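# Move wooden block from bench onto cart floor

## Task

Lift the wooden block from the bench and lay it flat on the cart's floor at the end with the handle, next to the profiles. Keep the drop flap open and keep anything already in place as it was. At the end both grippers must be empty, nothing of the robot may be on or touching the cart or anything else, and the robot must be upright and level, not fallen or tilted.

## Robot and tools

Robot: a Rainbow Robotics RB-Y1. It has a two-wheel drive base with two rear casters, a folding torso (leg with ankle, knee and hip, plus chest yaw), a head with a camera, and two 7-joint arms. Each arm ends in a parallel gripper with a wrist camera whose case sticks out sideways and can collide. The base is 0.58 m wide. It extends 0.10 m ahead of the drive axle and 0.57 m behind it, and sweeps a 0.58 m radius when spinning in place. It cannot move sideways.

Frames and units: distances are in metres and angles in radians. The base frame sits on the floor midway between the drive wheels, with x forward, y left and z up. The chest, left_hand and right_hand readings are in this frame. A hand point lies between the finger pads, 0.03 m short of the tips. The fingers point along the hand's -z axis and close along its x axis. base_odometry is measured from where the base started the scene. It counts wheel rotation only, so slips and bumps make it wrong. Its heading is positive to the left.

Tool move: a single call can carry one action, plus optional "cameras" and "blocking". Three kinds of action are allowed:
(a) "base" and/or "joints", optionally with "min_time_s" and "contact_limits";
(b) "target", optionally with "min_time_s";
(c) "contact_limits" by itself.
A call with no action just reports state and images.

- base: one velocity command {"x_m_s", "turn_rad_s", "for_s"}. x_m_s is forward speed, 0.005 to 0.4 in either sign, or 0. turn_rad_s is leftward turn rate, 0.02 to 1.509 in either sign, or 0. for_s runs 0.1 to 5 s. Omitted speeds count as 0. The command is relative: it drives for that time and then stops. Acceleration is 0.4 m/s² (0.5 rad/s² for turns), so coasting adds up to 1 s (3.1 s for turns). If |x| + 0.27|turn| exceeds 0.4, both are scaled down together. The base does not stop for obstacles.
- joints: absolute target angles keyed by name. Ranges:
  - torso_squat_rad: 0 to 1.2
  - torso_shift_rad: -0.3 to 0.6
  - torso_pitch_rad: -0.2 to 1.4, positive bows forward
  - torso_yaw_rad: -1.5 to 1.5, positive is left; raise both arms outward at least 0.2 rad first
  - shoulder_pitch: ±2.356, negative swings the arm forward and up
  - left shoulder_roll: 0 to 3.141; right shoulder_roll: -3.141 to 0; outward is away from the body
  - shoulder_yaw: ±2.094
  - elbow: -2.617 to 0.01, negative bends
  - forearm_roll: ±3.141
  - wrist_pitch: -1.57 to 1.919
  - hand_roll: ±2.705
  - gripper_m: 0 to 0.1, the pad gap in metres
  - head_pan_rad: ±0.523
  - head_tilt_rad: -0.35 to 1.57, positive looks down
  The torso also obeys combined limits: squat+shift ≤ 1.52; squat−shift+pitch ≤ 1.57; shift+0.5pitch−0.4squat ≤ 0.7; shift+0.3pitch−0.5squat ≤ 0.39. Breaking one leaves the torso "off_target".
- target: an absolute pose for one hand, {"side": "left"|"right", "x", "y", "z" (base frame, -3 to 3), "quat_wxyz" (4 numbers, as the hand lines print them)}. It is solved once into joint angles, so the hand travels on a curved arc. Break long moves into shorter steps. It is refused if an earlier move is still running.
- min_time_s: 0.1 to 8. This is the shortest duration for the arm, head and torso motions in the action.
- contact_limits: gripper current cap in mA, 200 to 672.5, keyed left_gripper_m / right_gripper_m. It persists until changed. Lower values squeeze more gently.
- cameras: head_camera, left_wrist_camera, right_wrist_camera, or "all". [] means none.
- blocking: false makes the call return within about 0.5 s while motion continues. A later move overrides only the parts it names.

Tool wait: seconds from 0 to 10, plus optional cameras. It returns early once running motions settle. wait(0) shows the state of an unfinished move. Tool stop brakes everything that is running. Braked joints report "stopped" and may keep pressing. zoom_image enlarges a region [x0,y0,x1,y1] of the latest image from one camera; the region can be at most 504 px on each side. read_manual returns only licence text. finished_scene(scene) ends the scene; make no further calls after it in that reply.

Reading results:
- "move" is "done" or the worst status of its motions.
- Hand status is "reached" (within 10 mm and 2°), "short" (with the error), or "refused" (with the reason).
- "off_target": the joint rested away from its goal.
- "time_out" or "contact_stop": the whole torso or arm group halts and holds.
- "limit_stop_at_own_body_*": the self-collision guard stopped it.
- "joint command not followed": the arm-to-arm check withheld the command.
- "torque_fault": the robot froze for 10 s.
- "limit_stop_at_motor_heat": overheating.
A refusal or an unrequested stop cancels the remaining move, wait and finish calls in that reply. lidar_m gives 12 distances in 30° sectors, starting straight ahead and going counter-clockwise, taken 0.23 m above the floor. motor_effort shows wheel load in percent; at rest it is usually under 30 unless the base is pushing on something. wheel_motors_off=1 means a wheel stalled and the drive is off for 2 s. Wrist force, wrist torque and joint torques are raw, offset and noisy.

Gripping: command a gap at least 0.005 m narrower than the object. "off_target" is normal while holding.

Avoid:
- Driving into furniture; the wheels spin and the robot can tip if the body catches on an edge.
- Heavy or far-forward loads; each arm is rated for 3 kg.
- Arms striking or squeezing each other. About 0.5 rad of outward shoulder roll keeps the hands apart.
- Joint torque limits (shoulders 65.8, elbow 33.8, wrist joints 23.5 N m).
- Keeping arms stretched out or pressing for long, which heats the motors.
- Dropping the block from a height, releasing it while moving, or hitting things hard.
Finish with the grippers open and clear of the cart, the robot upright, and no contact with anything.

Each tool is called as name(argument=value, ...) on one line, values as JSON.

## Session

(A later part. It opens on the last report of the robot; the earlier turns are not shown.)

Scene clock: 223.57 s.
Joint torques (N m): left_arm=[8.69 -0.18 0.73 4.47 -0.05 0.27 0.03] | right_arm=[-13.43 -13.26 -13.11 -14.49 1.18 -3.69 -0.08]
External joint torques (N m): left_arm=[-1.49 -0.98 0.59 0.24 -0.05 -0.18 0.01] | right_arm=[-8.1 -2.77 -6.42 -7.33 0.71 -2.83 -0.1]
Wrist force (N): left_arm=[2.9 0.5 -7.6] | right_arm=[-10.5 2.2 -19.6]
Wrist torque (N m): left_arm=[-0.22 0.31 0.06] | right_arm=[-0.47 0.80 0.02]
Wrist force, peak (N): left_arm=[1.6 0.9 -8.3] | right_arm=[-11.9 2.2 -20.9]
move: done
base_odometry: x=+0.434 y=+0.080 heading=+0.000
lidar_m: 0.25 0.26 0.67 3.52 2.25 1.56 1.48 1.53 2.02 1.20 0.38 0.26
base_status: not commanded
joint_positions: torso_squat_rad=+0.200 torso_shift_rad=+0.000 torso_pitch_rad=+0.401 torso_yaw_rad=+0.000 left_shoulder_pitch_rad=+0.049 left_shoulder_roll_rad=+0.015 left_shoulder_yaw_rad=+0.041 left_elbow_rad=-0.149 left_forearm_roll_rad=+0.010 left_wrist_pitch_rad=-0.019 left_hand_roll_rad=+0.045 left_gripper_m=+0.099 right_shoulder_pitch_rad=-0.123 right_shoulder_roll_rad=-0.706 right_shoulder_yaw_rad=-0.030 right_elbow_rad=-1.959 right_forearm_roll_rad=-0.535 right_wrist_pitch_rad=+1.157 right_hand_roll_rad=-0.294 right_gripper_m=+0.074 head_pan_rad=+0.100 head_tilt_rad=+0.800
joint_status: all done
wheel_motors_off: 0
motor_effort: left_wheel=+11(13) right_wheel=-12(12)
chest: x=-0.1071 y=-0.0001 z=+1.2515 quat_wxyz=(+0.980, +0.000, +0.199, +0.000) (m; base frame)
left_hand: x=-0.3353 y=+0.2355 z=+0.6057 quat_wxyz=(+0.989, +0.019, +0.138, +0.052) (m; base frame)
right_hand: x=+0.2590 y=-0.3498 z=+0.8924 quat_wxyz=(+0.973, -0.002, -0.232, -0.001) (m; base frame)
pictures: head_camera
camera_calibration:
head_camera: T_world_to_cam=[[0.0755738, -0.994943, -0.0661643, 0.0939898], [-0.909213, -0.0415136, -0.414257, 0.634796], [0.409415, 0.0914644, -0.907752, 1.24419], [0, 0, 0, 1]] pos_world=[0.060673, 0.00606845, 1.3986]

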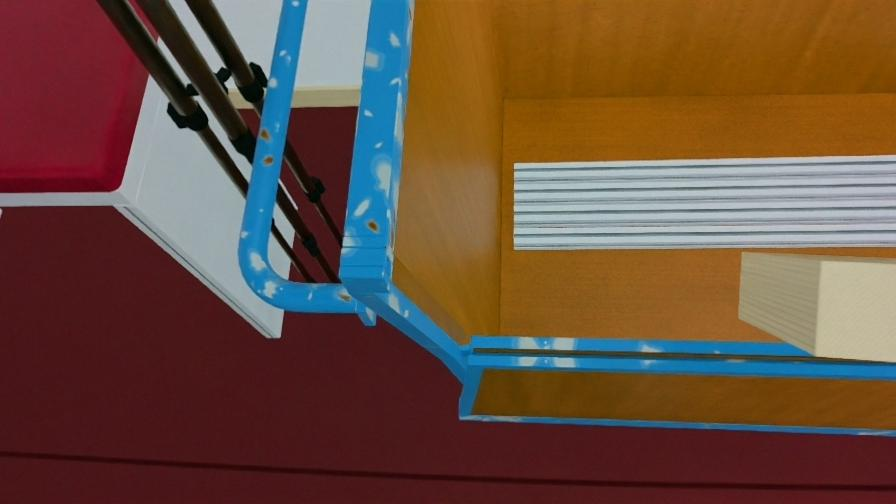

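move(joints={"torso_pitch_rad": 0.0, "torso_squat_rad": 0.2})

move(target={"side": "right", "x": 0.26, "y": -0.25, "z": 1.25, "quat_wxyz": [0.9063, 0, -0.4226, 0]}, min_time_s=2)

move(base={"x_m_s": -0.15, "for_s": 0.76})

move(base={"turn_rad_s": 0.6, "for_s": 2.618}, cameras=["head_camera", "right_wrist_camera"])

Scene clock: 243.43 s.
Joint torques (N m): left_arm=[-0.87 -0.29 0.9 0.16 -0.07 -0.59 -0.14] | right_arm=[-20.09 -14 -13.33 -14.51 1.32 -5.96 -0.17]
External joint torques (N m): left_arm=[-0.26 -0.96 0.85 0.14 -0.08 -0.24 -0.13] | right_arm=[-8.05 -2.91 -6.2 -7.51 0.72 -4.55 -0.21]
Wrist force (N): left_arm=[-0.2 1.1 -7.0] | right_arm=[-18.1 2.3 -14.3]
Wrist torque (N m): left_arm=[-0.28 0.12 0.13] | right_arm=[-0.45 1.27 0.11]
Wrist force, peak (N): left_arm=[2.0 0.8 -8.3] | right_arm=[-12.2 2.4 -20.6]
move: done
base_odometry: x=+0.434 y=+0.080 heading=+0.000
lidar_m: 0.25 0.26 0.68 3.54 2.24 1.56 1.47 1.54 2.01 1.20 0.39 0.26
base_status: not commanded
joint_positions: torso_squat_rad=+0.200 torso_shift_rad=+0.000 torso_pitch_rad=+0.001 torso_yaw_rad=+0.000 left_shoulder_pitch_rad=+0.049 left_shoulder_roll_rad=+0.015 left_shoulder_yaw_rad=+0.041 left_elbow_rad=-0.149 left_forearm_roll_rad=+0.010 left_wrist_pitch_rad=-0.019 left_hand_roll_rad=+0.045 left_gripper_m=+0.099 right_shoulder_pitch_rad=-0.123 right_shoulder_roll_rad=-0.706 right_shoulder_yaw_rad=-0.030 right_elbow_rad=-1.959 right_forearm_roll_rad=-0.535 right_wrist_pitch_rad=+1.158 right_hand_roll_rad=-0.294 right_gripper_m=+0.074 head_pan_rad=+0.100 head_tilt_rad=+0.800
joint_status: all done
wheel_motors_off: 0
motor_effort: left_wheel=+12(12) right_wheel=-11(13)
chest: x=-0.2276 y=-0.0001 z=+1.2760 quat_wxyz=(+1.000, +0.000, +0.000, +0.000) (m; base frame)
left_hand: x=-0.1862 y=+0.2355 z=+0.5924 quat_wxyz=(+0.997, +0.009, -0.061, +0.055) (m; base frame)
right_hand: x=+0.2494 y=-0.3499 z=+1.0878 quat_wxyz=(+0.907, -0.001, -0.421, -0.002) (m; base frame)
pictures: none

Scene clock: 245.77 s.
Joint torques (N m): left_arm=[-0.58 -0.3 0.43 0 -0.04 -0.55 -0.14] | right_arm=[-28.1 -12.4 -10.58 -10.1 3.15 -5.37 -0.35]
External joint torques (N m): left_arm=[0.02 -0.97 0.38 -0.03 -0.05 -0.19 -0.13] | right_arm=[-11.86 -3.45 -4.03 -6.16 2.25 -4.13 -0.39]
Wrist force (N): left_arm=[0.2 1.1 -7.7] | right_arm=[-18.1 2.3 -14.1]
Wrist torque (N m): left_arm=[-0.28 0.14 0.10] | right_arm=[-0.49 1.33 0.32]
Wrist force, peak (N): left_arm=[0.2 1.5 -8.4] | right_arm=[-18.9 1.5 -15.1]
move: done
base_odometry: x=+0.434 y=+0.080 heading=+0.000
lidar_m: 0.24 0.27 0.66 3.54 2.25 1.57 1.48 1.54 2.03 1.21 0.37 0.26
base_status: not commanded
joint_positions: torso_squat_rad=+0.200 torso_shift_rad=+0.000 torso_pitch_rad=+0.001 torso_yaw_rad=+0.000 left_shoulder_pitch_rad=+0.049 left_shoulder_roll_rad=+0.015 left_shoulder_yaw_rad=+0.041 left_elbow_rad=-0.149 left_forearm_roll_rad=+0.010 left_wrist_pitch_rad=-0.019 left_hand_roll_rad=+0.045 left_gripper_m=+0.099 right_shoulder_pitch_rad=-0.647 right_shoulder_roll_rad=-0.718 right_shoulder_yaw_rad=+0.075 right_elbow_rad=-2.120 right_forearm_roll_rad=-0.565 right_wrist_pitch_rad=+1.746 right_hand_roll_rad=-0.574 right_gripper_m=+0.074 head_pan_rad=+0.100 head_tilt_rad=+0.800
joint_status: all done
wheel_motors_off: 0
motor_effort: left_wheel=+12(13) right_wheel=-11(13)
chest: x=-0.2276 y=-0.0001 z=+1.2760 quat_wxyz=(+1.000, +0.000, +0.000, +0.000) (m; base frame)
left_hand: x=-0.1862 y=+0.2355 z=+0.5924 quat_wxyz=(+0.997, +0.009, -0.061, +0.055) (m; base frame)
right_hand: x=+0.2592 y=-0.2502 z=+1.2481 quat_wxyz=(+0.907, +0.000, -0.421, +0.000) (m; base frame)
right_hand_status: reached (checked arc, planned for 2.0 s): 2 mm and 0.2 deg off.
pictures: none

Scene clock: 247.33 s.
Joint torques (N m): left_arm=[-1.23 -0.34 0.49 0.08 -0.12 -0.59 0.07] | right_arm=[-27.83 -12.1 -10.91 -9.96 3.3 -5.43 -0.38]
External joint torques (N m): left_arm=[-0.62 -1.01 0.44 0.05 -0.12 -0.24 0.07] | right_arm=[-11.59 -3.15 -4.37 -6.02 2.4 -4.19 -0.42]
Wrist force (N): left_arm=[0.3 1.5 -8.2] | right_arm=[-18.4 2.2 -13.8]
Wrist torque (N m): left_arm=[-0.34 0.18 0.08] | right_arm=[-0.36 1.29 0.35]
Wrist force, peak (N): left_arm=[-0.2 1.4 -8.5] | right_arm=[-19.5 1.6 -15.1]
move: done
base_odometry: x=+0.319 y=+0.080 heading=-0.002
lidar_m: 0.36 0.40 0.79 3.84 2.07 1.45 1.36 1.42 1.86 4.44 0.55 0.39
base_status: done (sent for 0.77 of 0.77 s)
joint_positions: torso_squat_rad=+0.200 torso_shift_rad=+0.000 torso_pitch_rad=+0.001 torso_yaw_rad=+0.000 left_shoulder_pitch_rad=+0.049 left_shoulder_roll_rad=+0.015 left_shoulder_yaw_rad=+0.041 left_elbow_rad=-0.149 left_forearm_roll_rad=+0.010 left_wrist_pitch_rad=-0.019 left_hand_roll_rad=+0.045 left_gripper_m=+0.099 right_shoulder_pitch_rad=-0.647 right_shoulder_roll_rad=-0.719 right_shoulder_yaw_rad=+0.075 right_elbow_rad=-2.120 right_forearm_roll_rad=-0.565 right_wrist_pitch_rad=+1.746 right_hand_roll_rad=-0.574 right_gripper_m=+0.074 head_pan_rad=+0.100 head_tilt_rad=+0.800
joint_status: not commanded
wheel_motors_off: 0
motor_effort: left_wheel=-28(41) right_wheel=+18(45)
chest: x=-0.2276 y=+0.0000 z=+1.2760 quat_wxyz=(+1.000, +0.000, +0.000, +0.000) (m; base frame)
left_hand: x=-0.1862 y=+0.2355 z=+0.5924 quat_wxyz=(+0.997, +0.009, -0.061, +0.055) (m; base frame)
right_hand: x=+0.2592 y=-0.2502 z=+1.2482 quat_wxyz=(+0.907, +0.000, -0.421, +0.000) (m; base frame)
pictures: none

Scene clock: 251.50 s.
Joint torques (N m): left_arm=[-1.02 -0.34 0.88 0.13 -0.06 -0.56 -0.05] | right_arm=[-27.76 -11.7 -11.08 -9.75 3.4 -5.32 -0.4]
External joint torques (N m): left_arm=[-0.41 -1.01 0.84 0.1 -0.07 -0.21 -0.05] | right_arm=[-11.52 -2.75 -4.54 -5.81 2.5 -4.08 -0.43]
Wrist force (N): left_arm=[-0.5 0.7 -7.1] | right_arm=[-18.1 2.1 -14.2]
Wrist torque (N m): left_arm=[-0.20 0.07 0.07] | right_arm=[-0.51 1.28 0.32]
Wrist force, peak (N): left_arm=[0.0 1.1 -8.4] | right_arm=[-18.5 1.2 -14.9]
move: done
base_odometry: x=+0.319 y=+0.080 heading=+1.577
lidar_m: 4.10 2.03 1.43 1.36 1.41 1.89 4.66 0.55 0.39 0.37 0.73 1.36
base_status: done (sent for 2.63 of 2.63 s)
joint_positions: torso_squat_rad=+0.200 torso_shift_rad=+0.000 torso_pitch_rad=+0.001 torso_yaw_rad=+0.000 left_shoulder_pitch_rad=+0.049 left_shoulder_roll_rad=+0.015 left_shoulder_yaw_rad=+0.041 left_elbow_rad=-0.149 left_forearm_roll_rad=+0.010 left_wrist_pitch_rad=-0.019 left_hand_roll_rad=+0.045 left_gripper_m=+0.099 right_shoulder_pitch_rad=-0.647 right_shoulder_roll_rad=-0.719 right_shoulder_yaw_rad=+0.075 right_elbow_rad=-2.120 right_forearm_roll_rad=-0.565 right_wrist_pitch_rad=+1.746 right_hand_roll_rad=-0.574 right_gripper_m=+0.074 head_pan_rad=+0.100 head_tilt_rad=+0.800
joint_status: not commanded
wheel_motors_off: 0
motor_effort: left_wheel=+1(52) right_wheel=+21(40)
chest: x=-0.2276 y=+0.0000 z=+1.2760 quat_wxyz=(+1.000, +0.000, +0.000, +0.000) (m; base frame)
left_hand: x=-0.1862 y=+0.2355 z=+0.5924 quat_wxyz=(+0.997, +0.009, -0.061, +0.055) (m; base frame)
right_hand: x=+0.2592 y=-0.2502 z=+1.2482 quat_wxyz=(+0.907, +0.000, -0.421, +0.000) (m; base frame)
pictures: head_camera, right_wrist_camera
camera_calibration:
head_camera: T_world_to_cam=[[0.0953834, -0.994942, -0.031505, 0.065108], [-0.676099, -0.0415223, -0.73564, 0.998544], [0.730611, 0.0914683, -0.67664, 1.09406], [0, 0, 0, 1]] pos_world=[-0.13043, 0.00616841, 1.47691]
right_wrist_camera: T_world_to_cam=[[-0.624355, -0.0295991, -0.78058, 1.12748], [-0.412469, 0.861105, 0.297265, -0.0216642], [0.663362, 0.507564, -0.549844, 0.713543], [0, 0, 0, 1]] pos_world=[0.221676, -0.310141, 1.27887]

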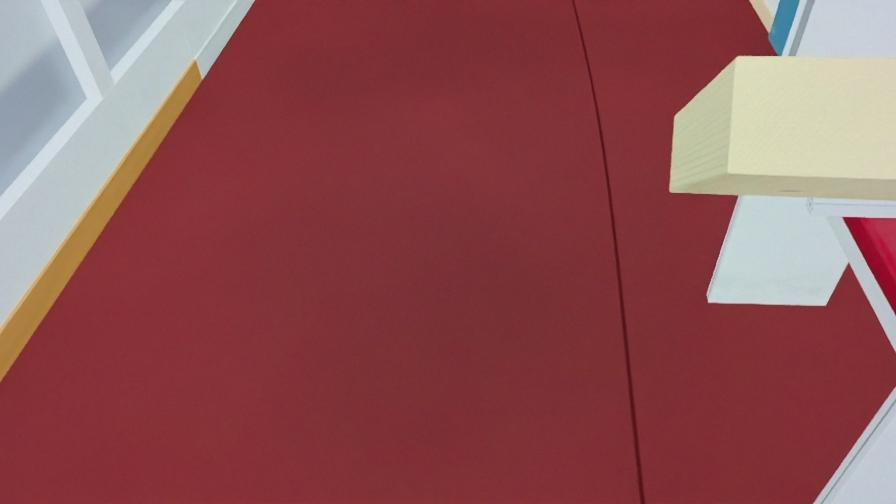

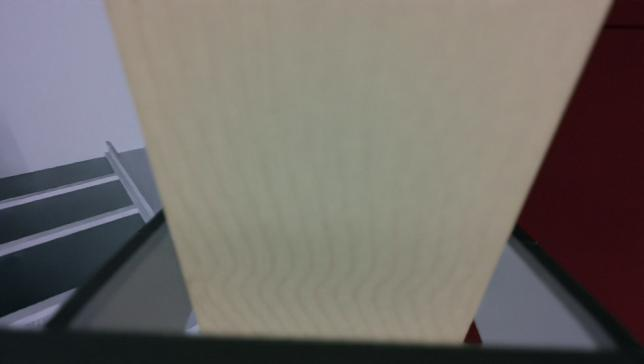

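move(base={"x_m_s": -0.25, "for_s": 1.6}, joints={"head_pan_rad": -0.52, "head_tilt_rad": 0.9}, cameras=["head_camera"])

Scene clock: 255.13 s.
Joint torques (N m): left_arm=[-1.41 -0.14 0.94 0.14 -0.05 -0.49 0.06] | right_arm=[-27.4 -11.91 -11.41 -9.73 3.28 -5.34 -0.34]
External joint torques (N m): left_arm=[-0.8 -0.81 0.9 0.11 -0.05 -0.14 0.07] | right_arm=[-11.16 -2.95 -4.87 -5.79 2.38 -4.11 -0.38]
Wrist force (N): left_arm=[0.2 2.3 -7.2] | right_arm=[-18.6 2.4 -14.3]
Wrist torque (N m): left_arm=[-0.42 0.19 0.09] | right_arm=[-0.43 1.20 0.30]
Wrist force, peak (N): left_arm=[-0.4 1.4 -8.3] | right_arm=[-18.9 2.4 -14.9]
move: done
base_odometry: x=+0.322 y=-0.320 heading=+1.579
lidar_m: 4.18 1.99 1.42 1.34 1.39 1.85 4.64 0.57 0.41 0.39 0.39 0.53
base_status: done (sent for 1.6 of 1.6 s)
joint_positions: torso_squat_rad=+0.200 torso_shift_rad=+0.000 torso_pitch_rad=+0.001 torso_yaw_rad=+0.000 left_shoulder_pitch_rad=+0.049 left_shoulder_roll_rad=+0.015 left_shoulder_yaw_rad=+0.041 left_elbow_rad=-0.149 left_forearm_roll_rad=+0.010 left_wrist_pitch_rad=-0.019 left_hand_roll_rad=+0.045 left_gripper_m=+0.099 right_shoulder_pitch_rad=-0.647 right_shoulder_roll_rad=-0.719 right_shoulder_yaw_rad=+0.075 right_elbow_rad=-2.120 right_forearm_roll_rad=-0.565 right_wrist_pitch_rad=+1.746 right_hand_roll_rad=-0.574 right_gripper_m=+0.074 head_pan_rad=-0.520 head_tilt_rad=+0.900
joint_status: all done
wheel_motors_off: 0
motor_effort: left_wheel=+17(38) right_wheel=-16(41)
chest: x=-0.2276 y=+0.0000 z=+1.2760 quat_wxyz=(+1.000, +0.000, +0.000, +0.000) (m; base frame)
left_hand: x=-0.1863 y=+0.2355 z=+0.5924 quat_wxyz=(+0.997, +0.009, -0.061, +0.055) (m; base frame)
right_hand: x=+0.2592 y=-0.2502 z=+1.2482 quat_wxyz=(+0.907, +0.000, -0.421, +0.000) (m; base frame)
pictures: head_camera
camera_calibration:
head_camera: T_world_to_cam=[[-0.503214, -0.863623, -0.0304938, -0.0594066], [-0.635296, 0.393633, -0.664419, 0.901717], [0.585811, -0.314973, -0.746738, 1.16773], [0, 0, 0, 1]] pos_world=[-0.141109, -0.038446, 1.4693]

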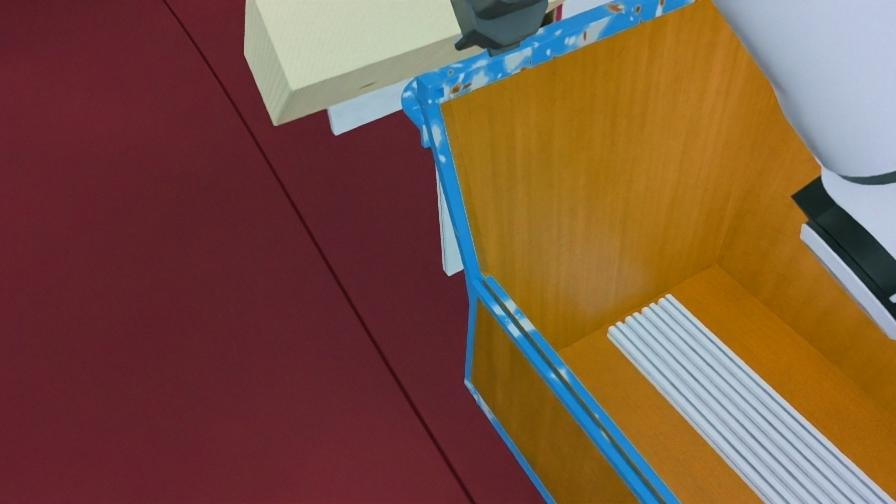

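move(base={"x_m_s": -0.25, "for_s": 2.0})

move(base={"turn_rad_s": -0.2, "for_s": 0.57})

move(base={"x_m_s": 0.25, "for_s": 2.0})

move(base={"turn_rad_s": 0.2, "for_s": 0.5}, cameras=["head_camera"])

Scene clock: 270.30 s.
Joint torques (N m): left_arm=[-1.12 -0.27 0.73 -0.03 -0.06 -0.6 -0.07] | right_arm=[-27.39 -11.63 -11.27 -9.78 3.43 -5.37 -0.36]
External joint torques (N m): left_arm=[-0.51 -0.94 0.69 -0.05 -0.06 -0.25 -0.07] | right_arm=[-11.14 -2.68 -4.72 -5.84 2.5 -4.14 -0.39]
Wrist force (N): left_arm=[-0.2 1.3 -7.6] | right_arm=[-18.2 2.5 -13.6]
Wrist torque (N m): left_arm=[-0.30 0.14 0.07] | right_arm=[-0.37 1.31 0.31]
Wrist force, peak (N): left_arm=[0.3 0.9 -8.3] | right_arm=[-18.1 2.2 -15.8]
move: done
base_odometry: x=+0.326 y=-0.820 heading=+1.580
lidar_m: 2.22 1.97 1.40 1.32 1.37 1.84 4.61 1.87 0.42 0.39 0.40 0.55
base_status: done (sent for 2 of 2 s)
joint_positions: torso_squat_rad=+0.200 torso_shift_rad=+0.000 torso_pitch_rad=+0.001 torso_yaw_rad=+0.000 left_shoulder_pitch_rad=+0.049 left_shoulder_roll_rad=+0.015 left_shoulder_yaw_rad=+0.041 left_elbow_rad=-0.149 left_forearm_roll_rad=+0.010 left_wrist_pitch_rad=-0.019 left_hand_roll_rad=+0.045 left_gripper_m=+0.099 right_shoulder_pitch_rad=-0.647 right_shoulder_roll_rad=-0.719 right_shoulder_yaw_rad=+0.075 right_elbow_rad=-2.120 right_forearm_roll_rad=-0.565 right_wrist_pitch_rad=+1.746 right_hand_roll_rad=-0.574 right_gripper_m=+0.074 head_pan_rad=-0.520 head_tilt_rad=+0.900
joint_status: not commanded
wheel_motors_off: 0
motor_effort: left_wheel=+17(35) right_wheel=-16(42)
chest: x=-0.2276 y=+0.0000 z=+1.2760 quat_wxyz=(+1.000, +0.000, +0.000, +0.000) (m; base frame)
left_hand: x=-0.1862 y=+0.2354 z=+0.5924 quat_wxyz=(+0.997, +0.009, -0.061, +0.055) (m; base frame)
right_hand: x=+0.2592 y=-0.2502 z=+1.2482 quat_wxyz=(+0.907, +0.000, -0.421, +0.000) (m; base frame)
pictures: none

Scene clock: 271.63 s.
Joint torques (N m): left_arm=[-0.9 -0.29 0.85 0.07 -0.01 -0.66 -0.03] | right_arm=[-27.09 -11.95 -11.26 -9.91 3.38 -5.29 -0.37]
External joint torques (N m): left_arm=[-0.29 -0.95 0.8 0.04 -0.01 -0.31 -0.02] | right_arm=[-10.85 -3 -4.72 -5.98 2.47 -4.06 -0.41]
Wrist force (N): left_arm=[0.0 0.7 -7.9] | right_arm=[-17.9 2.2 -14.2]
Wrist torque (N m): left_arm=[-0.20 0.13 0.03] | right_arm=[-0.38 1.33 0.29]
Wrist force, peak (N): left_arm=[0.5 1.6 -8.4] | right_arm=[-18.6 1.4 -14.6]
move: done
base_odometry: x=+0.326 y=-0.820 heading=+1.468
lidar_m: 1.04 2.25 1.45 1.33 1.34 1.67 3.40 2.08 0.43 0.40 0.39 0.49
base_status: done (sent for 0.57 of 0.57 s)
joint_positions: torso_squat_rad=+0.200 torso_shift_rad=+0.000 torso_pitch_rad=+0.001 torso_yaw_rad=+0.000 left_shoulder_pitch_rad=+0.049 left_shoulder_roll_rad=+0.015 left_shoulder_yaw_rad=+0.041 left_elbow_rad=-0.149 left_forearm_roll_rad=+0.010 left_wrist_pitch_rad=-0.019 left_hand_roll_rad=+0.045 left_gripper_m=+0.099 right_shoulder_pitch_rad=-0.647 right_shoulder_roll_rad=-0.719 right_shoulder_yaw_rad=+0.075 right_elbow_rad=-2.120 right_forearm_roll_rad=-0.565 right_wrist_pitch_rad=+1.746 right_hand_roll_rad=-0.574 right_gripper_m=+0.074 head_pan_rad=-0.520 head_tilt_rad=+0.900
joint_status: not commanded
wheel_motors_off: 0
motor_effort: left_wheel=+27(48) right_wheel=-5(41)
chest: x=-0.2276 y=+0.0000 z=+1.2760 quat_wxyz=(+1.000, +0.000, +0.000, +0.000) (m; base frame)
left_hand: x=-0.1862 y=+0.2354 z=+0.5924 quat_wxyz=(+0.997, +0.009, -0.061, +0.055) (m; base frame)
right_hand: x=+0.2592 y=-0.2502 z=+1.2482 quat_wxyz=(+0.907, +0.000, -0.421, +0.000) (m; base frame)
pictures: none

Scene clock: 274.63 s.
Joint torques (N m): left_arm=[-0.2 -0.17 0.67 0.02 -0.1 -0.55 -0.04] | right_arm=[-27.56 -11.53 -11.34 -10.06 3.31 -5.25 -0.39]
External joint torques (N m): left_arm=[0.4 -0.84 0.63 0 -0.11 -0.2 -0.03] | right_arm=[-11.32 -2.57 -4.79 -6.12 2.41 -4.01 -0.43]
Wrist force (N): left_arm=[0.0 1.8 -7.5] | right_arm=[-18.3 2.1 -14.2]
Wrist torque (N m): left_arm=[-0.35 0.14 0.11] | right_arm=[-0.46 1.28 0.35]
Wrist force, peak (N): left_arm=[0.2 1.6 -8.4] | right_arm=[-19.2 2.0 -14.1]
move: done
base_odometry: x=+0.378 y=-0.323 heading=+1.467
lidar_m: 1.72 2.39 1.54 1.41 1.42 1.77 3.57 0.54 0.37 0.32 0.31 0.42
base_status: done (sent for 2 of 2 s)
joint_positions: torso_squat_rad=+0.200 torso_shift_rad=+0.000 torso_pitch_rad=+0.001 torso_yaw_rad=+0.000 left_shoulder_pitch_rad=+0.049 left_shoulder_roll_rad=+0.015 left_shoulder_yaw_rad=+0.041 left_elbow_rad=-0.149 left_forearm_roll_rad=+0.010 left_wrist_pitch_rad=-0.019 left_hand_roll_rad=+0.045 left_gripper_m=+0.099 right_shoulder_pitch_rad=-0.647 right_shoulder_roll_rad=-0.719 right_shoulder_yaw_rad=+0.075 right_elbow_rad=-2.120 right_forearm_roll_rad=-0.565 right_wrist_pitch_rad=+1.746 right_hand_roll_rad=-0.574 right_gripper_m=+0.074 head_pan_rad=-0.520 head_tilt_rad=+0.900
joint_status: not commanded
wheel_motors_off: 0
motor_effort: left_wheel=-9(54) right_wheel=+9(47)
chest: x=-0.2276 y=+0.0000 z=+1.2760 quat_wxyz=(+1.000, +0.000, +0.000, +0.000) (m; base frame)
left_hand: x=-0.1861 y=+0.2354 z=+0.5924 quat_wxyz=(+0.997, +0.009, -0.061, +0.055) (m; base frame)
right_hand: x=+0.2593 y=-0.2502 z=+1.2481 quat_wxyz=(+0.907, +0.000, -0.421, +0.000) (m; base frame)
pictures: none

Scene clock: 275.87 s.
Joint torques (N m): left_arm=[-0.5 -0.01 0.72 0.14 -0.06 -0.5 -0.08] | right_arm=[-26.97 -11.94 -11.28 -9.68 3.21 -5.35 -0.39]
External joint torques (N m): left_arm=[0.11 -0.68 0.68 0.12 -0.06 -0.14 -0.07] | right_arm=[-10.73 -2.99 -4.73 -5.74 2.31 -4.11 -0.43]
Wrist force (N): left_arm=[0.6 1.1 -7.8] | right_arm=[-18.0 2.2 -14.2]
Wrist torque (N m): left_arm=[-0.28 0.21 0.13] | right_arm=[-0.49 1.27 0.35]
Wrist force, peak (N): left_arm=[-0.7 1.5 -8.5] | right_arm=[-18.4 3.4 -14.8]
move: done
base_odometry: x=+0.378 y=-0.323 heading=+1.566
lidar_m: 3.82 2.10 1.48 1.41 1.45 1.91 4.65 0.49 0.35 0.33 0.32 0.45
base_status: done (sent for 0.5 of 0.5 s)
joint_positions: torso_squat_rad=+0.200 torso_shift_rad=+0.000 torso_pitch_rad=+0.001 torso_yaw_rad=+0.000 left_shoulder_pitch_rad=+0.049 left_shoulder_roll_rad=+0.015 left_shoulder_yaw_rad=+0.041 left_elbow_rad=-0.149 left_forearm_roll_rad=+0.010 left_wrist_pitch_rad=-0.019 left_hand_roll_rad=+0.045 left_gripper_m=+0.099 right_shoulder_pitch_rad=-0.647 right_shoulder_roll_rad=-0.719 right_shoulder_yaw_rad=+0.075 right_elbow_rad=-2.120 right_forearm_roll_rad=-0.565 right_wrist_pitch_rad=+1.746 right_hand_roll_rad=-0.574 right_gripper_m=+0.074 head_pan_rad=-0.520 head_tilt_rad=+0.900
joint_status: not commanded
wheel_motors_off: 0
motor_effort: left_wheel=-24(45) right_wheel=+2(38)
chest: x=-0.2276 y=+0.0000 z=+1.2760 quat_wxyz=(+1.000, +0.000, +0.000, +0.000) (m; base frame)
left_hand: x=-0.1862 y=+0.2354 z=+0.5924 quat_wxyz=(+0.997, +0.009, -0.061, +0.055) (m; base frame)
right_hand: x=+0.2592 y=-0.2502 z=+1.2481 quat_wxyz=(+0.907, +0.000, -0.421, +0.000) (m; base frame)
pictures: head_camera
camera_calibration:
head_camera: T_world_to_cam=[[-0.503215, -0.863626, -0.0304224, -0.0594614], [-0.635395, 0.393632, -0.664324, 0.901627], [0.585703, -0.314968, -0.746825, 1.16779], [0, 0, 0, 1]] pos_world=[-0.141009, -0.038446, 1.4693]

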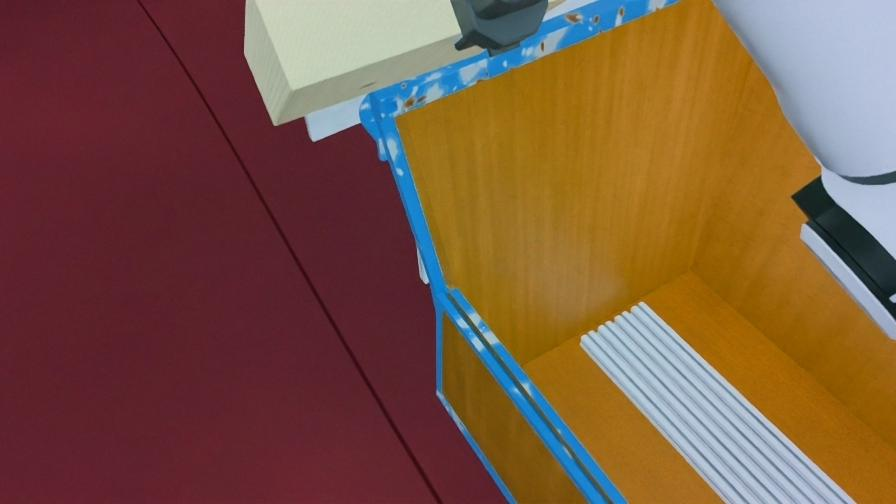

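zoom_image(camera="head_camera", region=[420, 250, 780, 504])

Scaled by 1.400 from the camera's 896x504 image, which has a finer 1280x720 frame.

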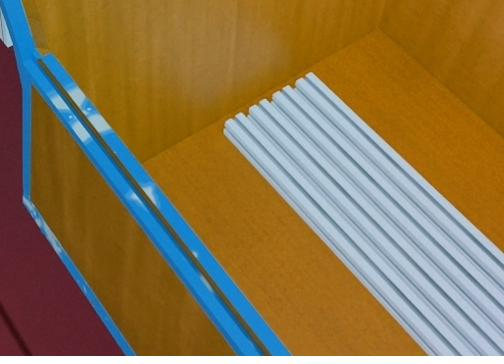

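move(target={"side": "right", "x": 0.17, "y": -0.40, "z": 1.15, "quat_wxyz": [0.9063, 0, -0.4226, 0]}, min_time_s=1.5)

move(target={"side": "right", "x": 0.17, "y": -0.51, "z": 1.05, "quat_wxyz": [0.9063, 0, -0.4226, 0]}, min_time_s=1.5, cameras=["head_camera", "right_wrist_camera"])

Scene clock: 285.57 s.
Joint torques (N m): left_arm=[-0.13 -0.15 0.79 0 -0.01 -0.6 0.05] | right_arm=[-15.07 -16.01 -13.8 -11.8 0.94 -6.26 -0.2]
External joint torques (N m): left_arm=[0.48 -0.83 0.75 -0.02 -0.02 -0.25 0.05] | right_arm=[-7.47 -3.39 -6.55 -6.38 0.46 -4.84 -0.24]
Wrist force (N): left_arm=[-0.5 1.1 -7.8] | right_arm=[-17.9 2.0 -14.4]
Wrist torque (N m): left_arm=[-0.28 0.05 0.06] | right_arm=[-0.40 1.33 0.11]
Wrist force, peak (N): left_arm=[0.1 1.0 -8.5] | right_arm=[-19.2 0.4 -16.6]
move: done
base_odometry: x=+0.378 y=-0.323 heading=+1.566
lidar_m: 3.82 2.11 1.48 1.40 1.44 1.91 4.63 0.50 0.35 0.33 0.33 0.44
base_status: not commanded
joint_positions: torso_squat_rad=+0.200 torso_shift_rad=+0.000 torso_pitch_rad=+0.001 torso_yaw_rad=+0.000 left_shoulder_pitch_rad=+0.049 left_shoulder_roll_rad=+0.015 left_shoulder_yaw_rad=+0.041 left_elbow_rad=-0.149 left_forearm_roll_rad=+0.010 left_wrist_pitch_rad=-0.019 left_hand_roll_rad=+0.045 left_gripper_m=+0.099 right_shoulder_pitch_rad=+0.122 right_shoulder_roll_rad=-0.793 right_shoulder_yaw_rad=-0.392 right_elbow_rad=-2.228 right_forearm_roll_rad=-0.816 right_wrist_pitch_rad=+1.309 right_hand_roll_rad=-0.201 right_gripper_m=+0.074 head_pan_rad=-0.520 head_tilt_rad=+0.900
joint_status: all done
wheel_motors_off: 0
motor_effort: left_wheel=-24(25) right_wheel=+2(4)
chest: x=-0.2276 y=-0.0001 z=+1.2760 quat_wxyz=(+1.000, +0.000, +0.000, +0.000) (m; base frame)
left_hand: x=-0.1862 y=+0.2354 z=+0.5924 quat_wxyz=(+0.997, +0.009, -0.061, +0.055) (m; base frame)
right_hand: x=+0.1692 y=-0.4001 z=+1.1481 quat_wxyz=(+0.907, +0.000, -0.420, -0.001) (m; base frame)
right_hand_status: reached (checked arc, planned for 1.5 s): 2 mm and 0.3 deg off.
pictures: none

Scene clock: 287.40 s.
Joint torques (N m): left_arm=[-0.47 -0.38 0.84 0.04 -0.15 -0.52 -0.02] | right_arm=[-13.98 -18.75 -15.66 -14.12 -1.98 -5.72 -0.26]
External joint torques (N m): left_arm=[0.14 -1.06 0.8 0.01 -0.16 -0.16 -0.01] | right_arm=[-7.06 -3.24 -8.03 -7.05 -1.81 -4.31 -0.3]
Wrist force (N): left_arm=[0.5 1.1 -7.9] | right_arm=[-18.1 1.3 -14.6]
Wrist torque (N m): left_arm=[-0.27 0.18 0.09] | right_arm=[-0.54 1.28 0.15]
Wrist force, peak (N): left_arm=[-0.1 1.5 -8.6] | right_arm=[-19.3 1.1 -14.4]
move: done
base_odometry: x=+0.378 y=-0.323 heading=+1.566
lidar_m: 3.83 2.11 1.48 1.40 1.44 1.91 4.65 0.50 0.35 0.33 0.33 0.44
base_status: not commanded
joint_positions: torso_squat_rad=+0.200 torso_shift_rad=+0.000 torso_pitch_rad=+0.001 torso_yaw_rad=+0.000 left_shoulder_pitch_rad=+0.049 left_shoulder_roll_rad=+0.015 left_shoulder_yaw_rad=+0.041 left_elbow_rad=-0.149 left_forearm_roll_rad=+0.010 left_wrist_pitch_rad=-0.019 left_hand_roll_rad=+0.045 left_gripper_m=+0.099 right_shoulder_pitch_rad=+0.177 right_shoulder_roll_rad=-0.736 right_shoulder_yaw_rad=-0.444 right_elbow_rad=-1.706 right_forearm_roll_rad=-1.030 right_wrist_pitch_rad=+0.975 right_hand_roll_rad=+0.341 right_gripper_m=+0.074 head_pan_rad=-0.520 head_tilt_rad=+0.900
joint_status: all done
wheel_motors_off: 0
motor_effort: left_wheel=-23(25) right_wheel=+3(3)
chest: x=-0.2276 y=-0.0001 z=+1.2760 quat_wxyz=(+1.000, +0.000, +0.000, +0.000) (m; base frame)
left_hand: x=-0.1862 y=+0.2355 z=+0.5924 quat_wxyz=(+0.997, +0.009, -0.061, +0.055) (m; base frame)
right_hand: x=+0.1688 y=-0.5098 z=+1.0481 quat_wxyz=(+0.907, +0.000, -0.420, -0.001) (m; base frame)
right_hand_status: reached (checked arc, planned for 1.5 s): 2 mm and 0.3 deg off.
pictures: head_camera, right_wrist_camera
camera_calibration:
head_camera: T_world_to_cam=[[-0.503224, -0.863613, -0.0306146, -0.0593525], [-0.635312, 0.393745, -0.664337, 0.90174], [0.585784, -0.314861, -0.746806, 1.16771], [0, 0, 0, 1]] pos_world=[-0.141009, -0.0386459, 1.4693]
right_wrist_camera: T_world_to_cam=[[-0.626012, -0.0268179, -0.779352, 0.907569], [-0.408799, 0.862361, 0.298692, 0.222637], [0.664072, 0.505583, -0.550812, 0.795096], [0, 0, 0, 1]] pos_world=[0.131161, -0.569642, 1.07876]

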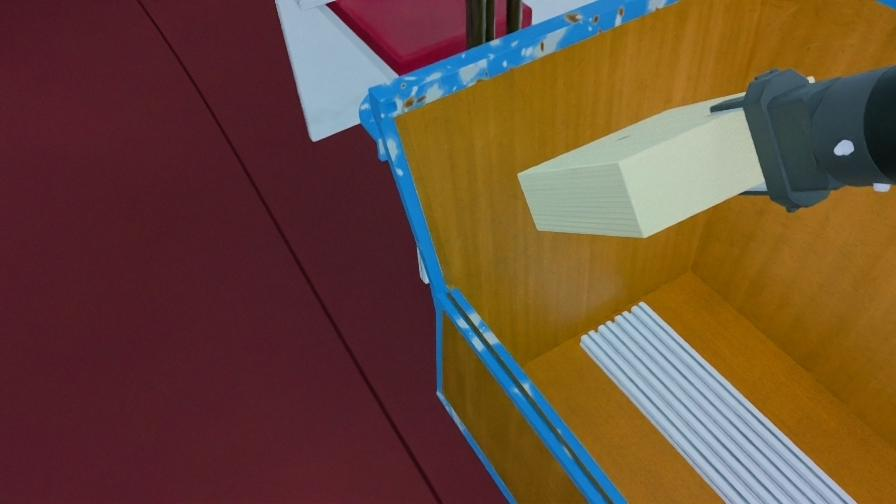

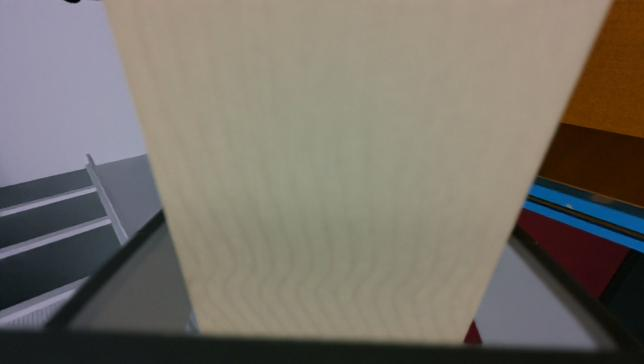

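move(joints={"torso_squat_rad": 1.19}, cameras=["head_camera", "right_wrist_camera"])

Scene clock: 299.67 s.
Joint torques (N m): left_arm=[-0.77 0.14 0.78 -0.06 0.07 -0.54 -0.05] | right_arm=[-15.46 -20.44 -14.92 -14.57 -1.86 -5.82 -0.22]
External joint torques (N m): left_arm=[-0.15 -0.55 0.74 -0.08 0.07 -0.19 -0.04] | right_arm=[-8.54 -4.93 -7.29 -7.49 -1.68 -4.41 -0.26]
Wrist force (N): left_arm=[-0.3 0.7 -7.3] | right_arm=[-17.9 2.0 -14.2]
Wrist torque (N m): left_arm=[-0.23 0.09 0.08] | right_arm=[-0.46 1.30 0.19]
Wrist force, peak (N): left_arm=[-0.4 1.7 -9.2] | right_arm=[-23.1 1.5 -18.4]
move: limit_stop_at_own_body_left_arm
base_odometry: x=+0.378 y=-0.323 heading=+1.566
lidar_m: 3.82 2.11 1.48 1.40 1.44 1.93 5.57 0.50 0.35 0.33 0.34 0.46
base_status: not commanded
joint_positions: torso_squat_rad=+1.109 torso_shift_rad=+0.000 torso_pitch_rad=+0.000 torso_yaw_rad=+0.000 left_shoulder_pitch_rad=+0.049 left_shoulder_roll_rad=+0.015 left_shoulder_yaw_rad=+0.041 left_elbow_rad=-0.149 left_forearm_roll_rad=+0.010 left_wrist_pitch_rad=-0.019 left_hand_roll_rad=+0.045 left_gripper_m=+0.099 right_shoulder_pitch_rad=+0.178 right_shoulder_roll_rad=-0.736 right_shoulder_yaw_rad=-0.444 right_elbow_rad=-1.706 right_forearm_roll_rad=-1.030 right_wrist_pitch_rad=+0.975 right_hand_roll_rad=+0.341 right_gripper_m=+0.074 head_pan_rad=-0.520 head_tilt_rad=+0.900
joint_status: torso_squat_rad limit_stop_at_own_body_left_arm (moved +0.909 of +0.990)
wheel_motors_off: 0
on_its_own: torso_squat_rad is held at +1.109, not at your +1.190, since a limit_stop_at_own_body_left_arm
motor_effort: left_wheel=-23(27) right_wheel=+0(8)
chest: x=-0.2278 y=-0.0001 z=+0.9021 quat_wxyz=(+1.000, +0.000, +0.000, +0.000) (m; base frame)
left_hand: x=-0.1862 y=+0.2355 z=+0.2185 quat_wxyz=(+0.997, +0.009, -0.061, +0.055) (m; base frame)
right_hand: x=+0.1685 y=-0.5098 z=+0.6740 quat_wxyz=(+0.907, +0.000, -0.420, -0.002) (m; base frame)
pictures: head_camera, right_wrist_camera
camera_calibration:
head_camera: T_world_to_cam=[[-0.503202, -0.863618, -0.0308462, -0.0706937], [-0.635154, 0.393815, -0.664446, 0.653298], [0.585976, -0.314758, -0.746699, 0.888571], [0, 0, 0, 1]] pos_world=[-0.141309, -0.038646, 1.0954]
right_wrist_camera: T_world_to_cam=[[-0.626003, -0.0261376, -0.779383, 0.61623], [-0.408505, 0.862327, 0.299193, 0.333928], [0.664262, 0.505678, -0.550496, 0.589093], [0, 0, 0, 1]] pos_world=[0.130861, -0.569739, 0.704663]

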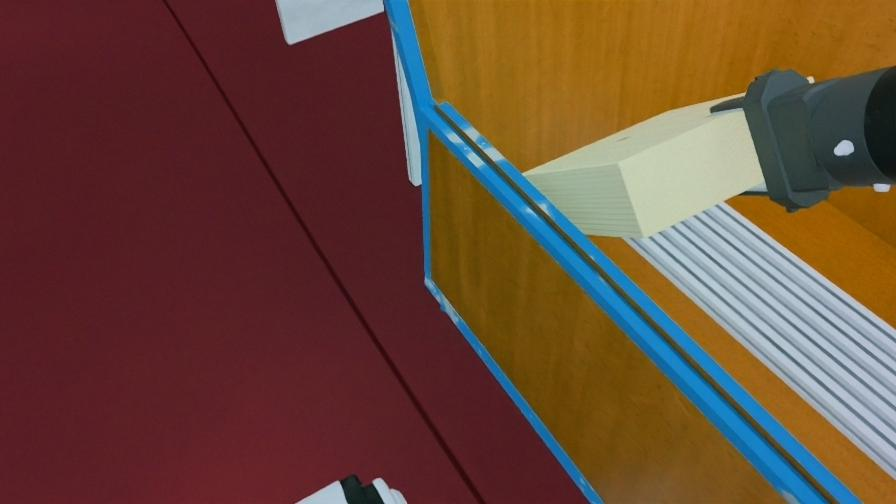

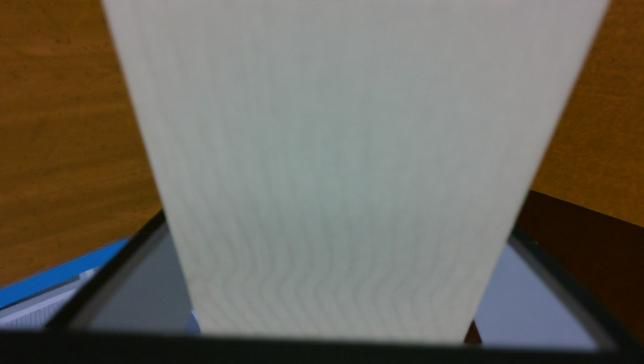

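move(joints={"left_elbow_rad": -1.6, "left_shoulder_pitch_rad": 0.3, "left_shoulder_roll_rad": 0.1, "torso_squat_rad": 0.95, "torso_pitch_rad": 0.3})

move(target={"side": "right", "x": 0.22, "y": -0.51, "z": 0.58, "quat_wxyz": [0.8870, 0, -0.4617, 0]}, min_time_s=2, cameras=["head_camera", "right_wrist_camera"])

Scene clock: 305.90 s.
Joint torques (N m): left_arm=[0.88 2.02 2.31 -8.44 -0.03 -1.97 -0.08] | right_arm=[-8.15 -19.07 -14.91 -12.02 -1.43 -4.04 -0.26]
External joint torques (N m): left_arm=[0.15 -0.95 0.38 0.02 -0.07 -0.22 -0.04] | right_arm=[-6.78 -4.82 -6.71 -5.98 -1.38 -3.02 -0.29]
Wrist force (N): left_arm=[-4.8 0.4 -4.7] | right_arm=[-13.0 2.0 -19.4]
Wrist torque (N m): left_arm=[-0.24 -0.12 0.18] | right_arm=[-0.53 0.88 0.09]
Wrist force, peak (N): left_arm=[-0.3 1.4 -8.6] | right_arm=[-18.5 2.0 -15.0]
move: done
base_odometry: x=+0.378 y=-0.323 heading=+1.566
lidar_m: 3.82 2.12 1.48 1.40 1.44 1.92 4.64 0.48 0.35 0.32 0.33 0.44
base_status: not commanded
joint_positions: torso_squat_rad=+0.950 torso_shift_rad=+0.000 torso_pitch_rad=+0.300 torso_yaw_rad=+0.000 left_shoulder_pitch_rad=+0.300 left_shoulder_roll_rad=+0.100 left_shoulder_yaw_rad=+0.041 left_elbow_rad=-1.600 left_forearm_roll_rad=+0.010 left_wrist_pitch_rad=-0.019 left_hand_roll_rad=+0.045 left_gripper_m=+0.099 right_shoulder_pitch_rad=+0.177 right_shoulder_roll_rad=-0.736 right_shoulder_yaw_rad=-0.444 right_elbow_rad=-1.706 right_forearm_roll_rad=-1.030 right_wrist_pitch_rad=+0.975 right_hand_roll_rad=+0.341 right_gripper_m=+0.074 head_pan_rad=-0.520 head_tilt_rad=+0.900
joint_status: all done
wheel_motors_off: 0
motor_effort: left_wheel=-22(23) right_wheel=+4(4)
chest: x=-0.1363 y=-0.0001 z=+0.9833 quat_wxyz=(+0.989, +0.000, +0.150, +0.000) (m; base frame)
left_hand: x=+0.1561 y=+0.3180 z=+0.5405 quat_wxyz=(+0.866, +0.069, -0.494, +0.018) (m; base frame)
right_hand: x=+0.1753 y=-0.5097 z=+0.6485 quat_wxyz=(+0.960, +0.000, -0.281, -0.001) (m; base frame)
pictures: none

Scene clock: 308.23 s.
Joint torques (N m): left_arm=[0.78 2.1 2.55 -8.31 -0.05 -1.96 -0.09] | right_arm=[-9.93 -17.4 -8.96 -14.43 -3.74 -1.85 -0.14]
External joint torques (N m): left_arm=[0.05 -0.87 0.62 0.15 -0.09 -0.21 -0.05] | right_arm=[-7.6 -3.52 -3.38 -7.5 -3.11 -1.34 -0.18]
Wrist force (N): left_arm=[-4.7 1.0 -4.8] | right_arm=[-19.0 1.9 -12.9]
Wrist torque (N m): left_arm=[-0.27 -0.15 0.14] | right_arm=[-0.32 1.45 0.11]
Wrist force, peak (N): left_arm=[-4.9 1.5 -5.3] | right_arm=[-13.7 2.0 -19.4]
move: done
base_odometry: x=+0.378 y=-0.323 heading=+1.566
lidar_m: 3.82 2.12 1.48 1.39 1.44 1.92 4.66 0.50 0.35 0.33 0.33 0.44
base_status: not commanded
joint_positions: torso_squat_rad=+0.950 torso_shift_rad=+0.000 torso_pitch_rad=+0.300 torso_yaw_rad=+0.000 left_shoulder_pitch_rad=+0.300 left_shoulder_roll_rad=+0.100 left_shoulder_yaw_rad=+0.041 left_elbow_rad=-1.600 left_forearm_roll_rad=+0.010 left_wrist_pitch_rad=-0.019 left_hand_roll_rad=+0.045 left_gripper_m=+0.099 right_shoulder_pitch_rad=-0.012 right_shoulder_roll_rad=-0.518 right_shoulder_yaw_rad=-0.429 right_elbow_rad=-1.199 right_forearm_roll_rad=-1.621 right_wrist_pitch_rad=+0.564 right_hand_roll_rad=+1.275 right_gripper_m=+0.074 head_pan_rad=-0.520 head_tilt_rad=+0.900
joint_status: all done
wheel_motors_off: 0
motor_effort: left_wheel=-22(23) right_wheel=+1(3)
chest: x=-0.1363 y=-0.0001 z=+0.9833 quat_wxyz=(+0.989, +0.000, +0.150, +0.000) (m; base frame)
left_hand: x=+0.1561 y=+0.3180 z=+0.5405 quat_wxyz=(+0.866, +0.069, -0.494, +0.018) (m; base frame)
right_hand: x=+0.2184 y=-0.5097 z=+0.5785 quat_wxyz=(+0.888, +0.000, -0.459, -0.001) (m; base frame)
right_hand_status: reached (checked arc, planned for 2.0 s): 2 mm and 0.3 deg off.
pictures: head_camera, right_wrist_camera
camera_calibration:
head_camera: T_world_to_cam=[[-0.489772, -0.863647, 0.119321, -0.167954], [-0.803206, 0.393735, -0.447026, 0.528735], [0.339091, -0.314781, -0.886527, 0.999391], [0, 0, 0, 1]] pos_world=[0.00353916, -0.0386462, 1.14239]
right_wrist_camera: T_world_to_cam=[[-0.556184, -0.0274203, -0.830607, 0.586669], [-0.433744, 0.86211, 0.26198, 0.409602], [0.708891, 0.505979, -0.491385, 0.459517], [0, 0, 0, 1]] pos_world=[0.178211, -0.569542, 0.605784]

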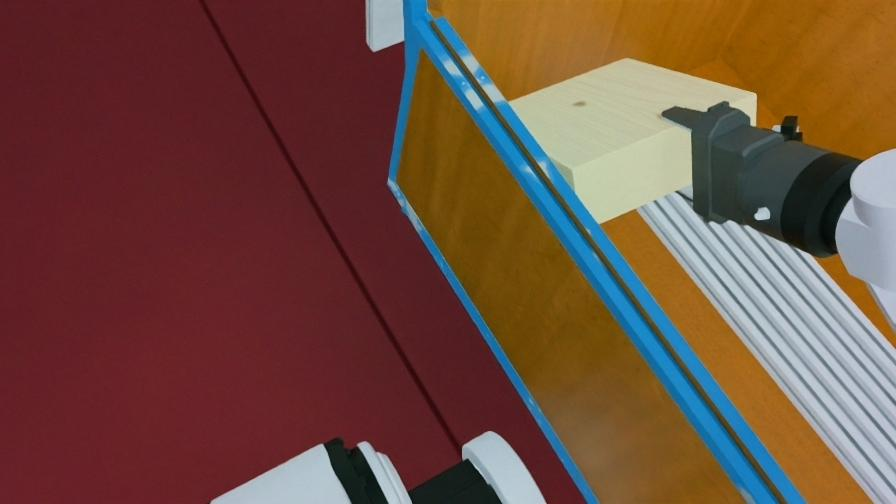

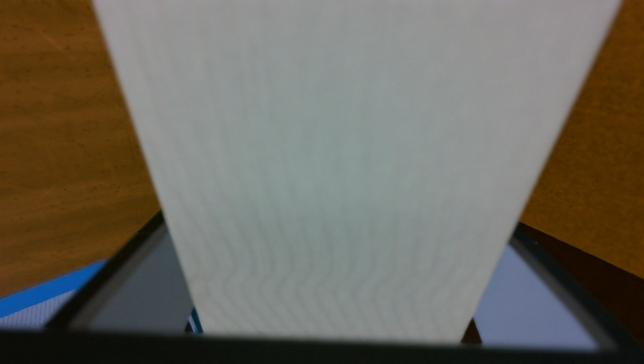

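move(target={"side": "right", "x": 0.195, "y": -0.51, "z": 0.575, "quat_wxyz": [0.8192, 0, -0.5736, 0]}, min_time_s=2)

move(joints={"torso_squat_rad": 1.08}, cameras=["head_camera", "right_wrist_camera"])

Scene clock: 313.07 s.
Joint torques (N m): left_arm=[0.69 2.33 2.43 -8.35 -0.04 -1.92 -0.09] | right_arm=[-9.18 -16.41 -8.9 -14.64 -5.6 3.08 0]
External joint torques (N m): left_arm=[-0.04 -0.63 0.5 0.11 -0.07 -0.16 -0.05] | right_arm=[-7.64 -3.56 -5.42 -7.74 -4.44 2.41 -0.05]
Wrist force (N): left_arm=[-4.4 0.6 -4.9] | right_arm=[-22.8 2.1 -7.3]
Wrist torque (N m): left_arm=[-0.29 -0.06 0.17] | right_arm=[-0.31 1.55 0.13]
Wrist force, peak (N): left_arm=[-5.5 1.1 -5.1] | right_arm=[-22.5 2.3 -8.4]
move: done
base_odometry: x=+0.378 y=-0.323 heading=+1.566
lidar_m: 3.81 2.12 1.49 1.38 1.44 1.91 4.66 0.49 0.35 0.33 0.33 0.44
base_status: not commanded
joint_positions: torso_squat_rad=+0.950 torso_shift_rad=+0.000 torso_pitch_rad=+0.300 torso_yaw_rad=+0.000 left_shoulder_pitch_rad=+0.300 left_shoulder_roll_rad=+0.100 left_shoulder_yaw_rad=+0.041 left_elbow_rad=-1.600 left_forearm_roll_rad=+0.010 left_wrist_pitch_rad=-0.019 left_hand_roll_rad=+0.045 left_gripper_m=+0.099 right_shoulder_pitch_rad=-0.098 right_shoulder_roll_rad=-0.366 right_shoulder_yaw_rad=-0.712 right_elbow_rad=-0.910 right_forearm_roll_rad=-2.037 right_wrist_pitch_rad=+0.830 right_hand_roll_rad=+1.977 right_gripper_m=+0.074 head_pan_rad=-0.520 head_tilt_rad=+0.900
joint_status: all done
wheel_motors_off: 0
motor_effort: left_wheel=-21(23) right_wheel=+4(4)
chest: x=-0.1363 y=-0.0001 z=+0.9833 quat_wxyz=(+0.989, +0.000, +0.150, +0.000) (m; base frame)
left_hand: x=+0.1561 y=+0.3180 z=+0.5405 quat_wxyz=(+0.866, +0.069, -0.494, +0.018) (m; base frame)
right_hand: x=+0.1936 y=-0.5092 z=+0.5739 quat_wxyz=(+0.822, -0.001, -0.570, -0.002) (m; base frame)
right_hand_status: reached (checked arc, planned for 2.0 s): 2 mm and 0.6 deg off.
pictures: none

Scene clock: 314.27 s.
Joint torques (N m): left_arm=[0.6 2.32 2.46 -8.46 -0.01 -2.08 -0.06] | right_arm=[-9.05 -17.17 -8.73 -15.25 -5.63 3.19 -0.04]
External joint torques (N m): left_arm=[-0.13 -0.65 0.53 0 -0.05 -0.32 -0.02] | right_arm=[-7.51 -4.32 -5.26 -8.35 -4.48 2.52 -0.08]
Wrist force (N): left_arm=[-4.7 0.7 -4.5] | right_arm=[-22.0 1.9 -6.9]
Wrist torque (N m): left_arm=[-0.26 -0.04 0.12] | right_arm=[-0.38 1.67 0.15]
Wrist force, peak (N): left_arm=[-5.8 0.8 -5.0] | right_arm=[-24.0 1.2 -7.5]
move: done
base_odometry: x=+0.378 y=-0.323 heading=+1.566
lidar_m: 3.83 2.12 1.50 1.40 1.44 1.92 4.64 0.47 0.34 0.33 0.33 0.44
base_status: not commanded
joint_positions: torso_squat_rad=+1.080 torso_shift_rad=+0.000 torso_pitch_rad=+0.300 torso_yaw_rad=+0.000 left_shoulder_pitch_rad=+0.300 left_shoulder_roll_rad=+0.100 left_shoulder_yaw_rad=+0.041 left_elbow_rad=-1.600 left_forearm_roll_rad=+0.010 left_wrist_pitch_rad=-0.019 left_hand_roll_rad=+0.045 left_gripper_m=+0.099 right_shoulder_pitch_rad=-0.098 right_shoulder_roll_rad=-0.366 right_shoulder_yaw_rad=-0.712 right_elbow_rad=-0.910 right_forearm_roll_rad=-2.037 right_wrist_pitch_rad=+0.829 right_hand_roll_rad=+1.977 right_gripper_m=+0.074 head_pan_rad=-0.520 head_tilt_rad=+0.900
joint_status: all done
wheel_motors_off: 0
motor_effort: left_wheel=-21(22) right_wheel=+1(4)
chest: x=-0.1364 y=-0.0001 z=+0.9060 quat_wxyz=(+0.989, +0.000, +0.150, +0.000) (m; base frame)
left_hand: x=+0.1561 y=+0.3180 z=+0.4632 quat_wxyz=(+0.866, +0.069, -0.494, +0.018) (m; base frame)
right_hand: x=+0.1935 y=-0.5092 z=+0.4966 quat_wxyz=(+0.822, -0.001, -0.570, -0.002) (m; base frame)
pictures: head_camera, right_wrist_camera
camera_calibration:
head_camera: T_world_to_cam=[[-0.489766, -0.863657, 0.119273, -0.158741], [-0.803173, 0.393721, -0.447099, 0.494222], [0.33918, -0.314771, -0.886497, 0.930952], [0, 0, 0, 1]] pos_world=[0.00343905, -0.0386463, 1.06519]
right_wrist_camera: T_world_to_cam=[[-0.325178, -0.0262241, -0.945289, 0.517777], [-0.483541, 0.863665, 0.142377, 0.489729], [0.812679, 0.503384, -0.293525, 0.316989], [0, 0, 0, 1]] pos_world=[0.147563, -0.56895, 0.512766]

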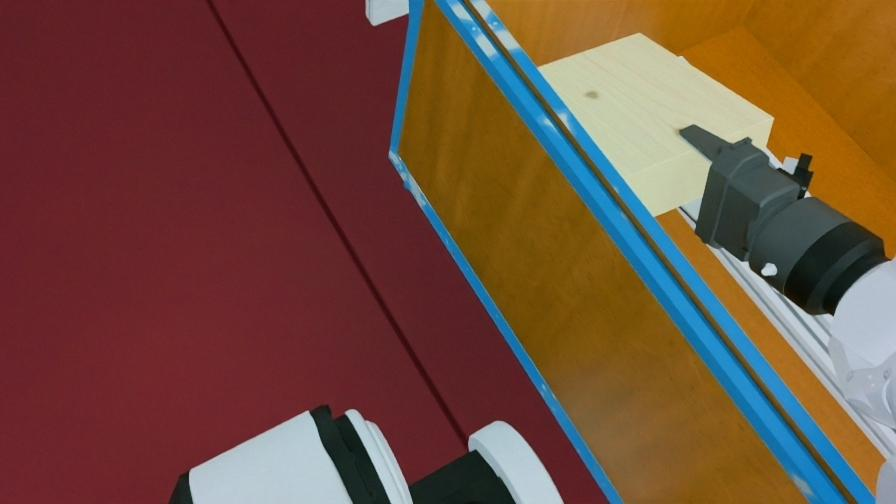

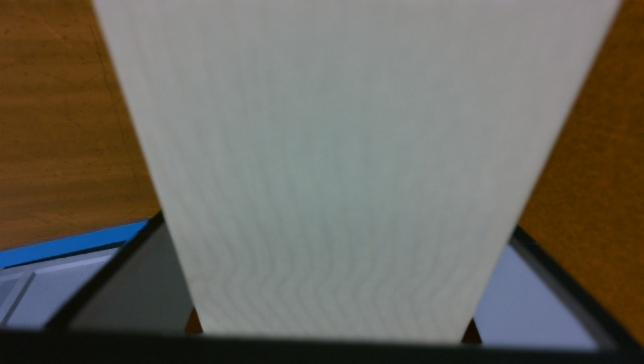

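move(joints={"torso_squat_rad": 1.19}, min_time_s=2, cameras=["head_camera", "right_wrist_camera"])

Scene clock: 322.17 s.
Joint torques (N m): left_arm=[0.21 1.79 2.43 -8.68 -0.03 -1.93 -0.14] | right_arm=[-18.3 19.05 -3.22 -14.58 -5.9 3.05 -0.08]
External joint torques (N m): left_arm=[-0.49 -1.07 0.57 -0.21 -0.06 -0.17 -0.09] | right_arm=[-16.8 32.21 0.37 -7.66 -4.74 2.4 -0.12]
Wrist force (N): left_arm=[-5.2 0.2 -5.1] | right_arm=[-22.5 1.8 -7.2]
Wrist torque (N m): left_arm=[-0.19 -0.19 0.17] | right_arm=[-0.45 1.67 0.14]
Wrist force, peak (N): left_arm=[-5.8 1.4 -5.2] | right_arm=[-26.9 3.6 -7.6]
move: done
base_odometry: x=+0.378 y=-0.323 heading=+1.566
lidar_m: 3.82 2.10 1.48 1.40 1.44 1.91 4.65 0.47 0.32 0.30 0.30 0.39
base_status: not commanded
joint_positions: torso_squat_rad=+1.189 torso_shift_rad=+0.000 torso_pitch_rad=+0.300 torso_yaw_rad=-0.001 left_shoulder_pitch_rad=+0.300 left_shoulder_roll_rad=+0.100 left_shoulder_yaw_rad=+0.041 left_elbow_rad=-1.600 left_forearm_roll_rad=+0.010 left_wrist_pitch_rad=-0.019 left_hand_roll_rad=+0.045 left_gripper_m=+0.099 right_shoulder_pitch_rad=-0.096 right_shoulder_roll_rad=-0.375 right_shoulder_yaw_rad=-0.713 right_elbow_rad=-0.910 right_forearm_roll_rad=-2.037 right_wrist_pitch_rad=+0.830 right_hand_roll_rad=+1.977 right_gripper_m=+0.074 head_pan_rad=-0.520 head_tilt_rad=+0.900
joint_status: all done
wheel_motors_off: 0
motor_effort: left_wheel=-15(26) right_wheel=+5(26)
chest: x=-0.1366 y=+0.0016 z=+0.8367 quat_wxyz=(+0.989, -0.002, +0.149, +0.000) (m; base frame)
left_hand: x=+0.1562 y=+0.3176 z=+0.3926 quat_wxyz=(+0.866, +0.067, -0.495, +0.019) (m; base frame)
right_hand: x=+0.1928 y=-0.5139 z=+0.4322 quat_wxyz=(+0.822, -0.007, -0.570, +0.002) (m; base frame)
pictures: head_camera, right_wrist_camera
camera_calibration:
head_camera: T_world_to_cam=[[-0.489958, -0.863047, 0.122845, -0.152152], [-0.802804, 0.391782, -0.449459, 0.464334], [0.339776, -0.318836, -0.884814, 0.868757], [0, 0, 0, 1]] pos_world=[0.00303838, -0.0362409, 0.996079]
right_wrist_camera: T_world_to_cam=[[-0.32558, -0.0395363, -0.944688, 0.44948], [-0.483346, 0.86567, 0.130352, 0.508821], [0.812634, 0.499051, -0.300955, 0.302002], [0, 0, 0, 1]] pos_world=[0.146861, -0.573415, 0.449181]

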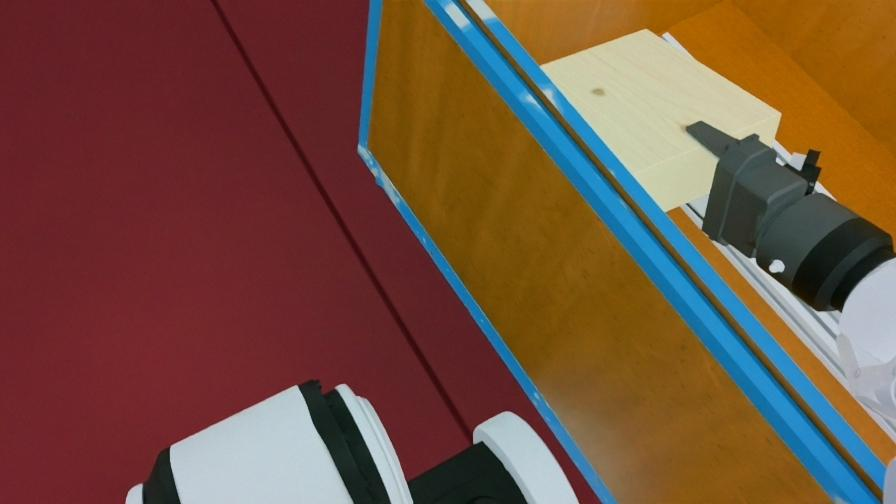

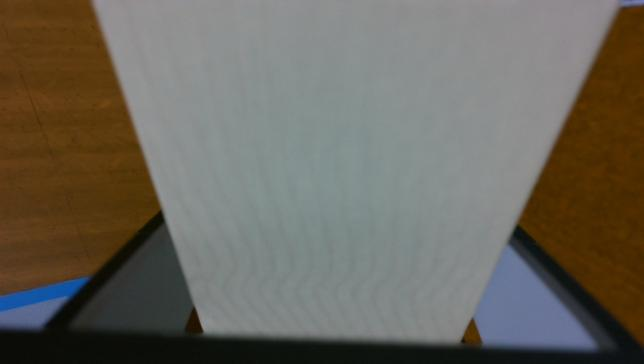

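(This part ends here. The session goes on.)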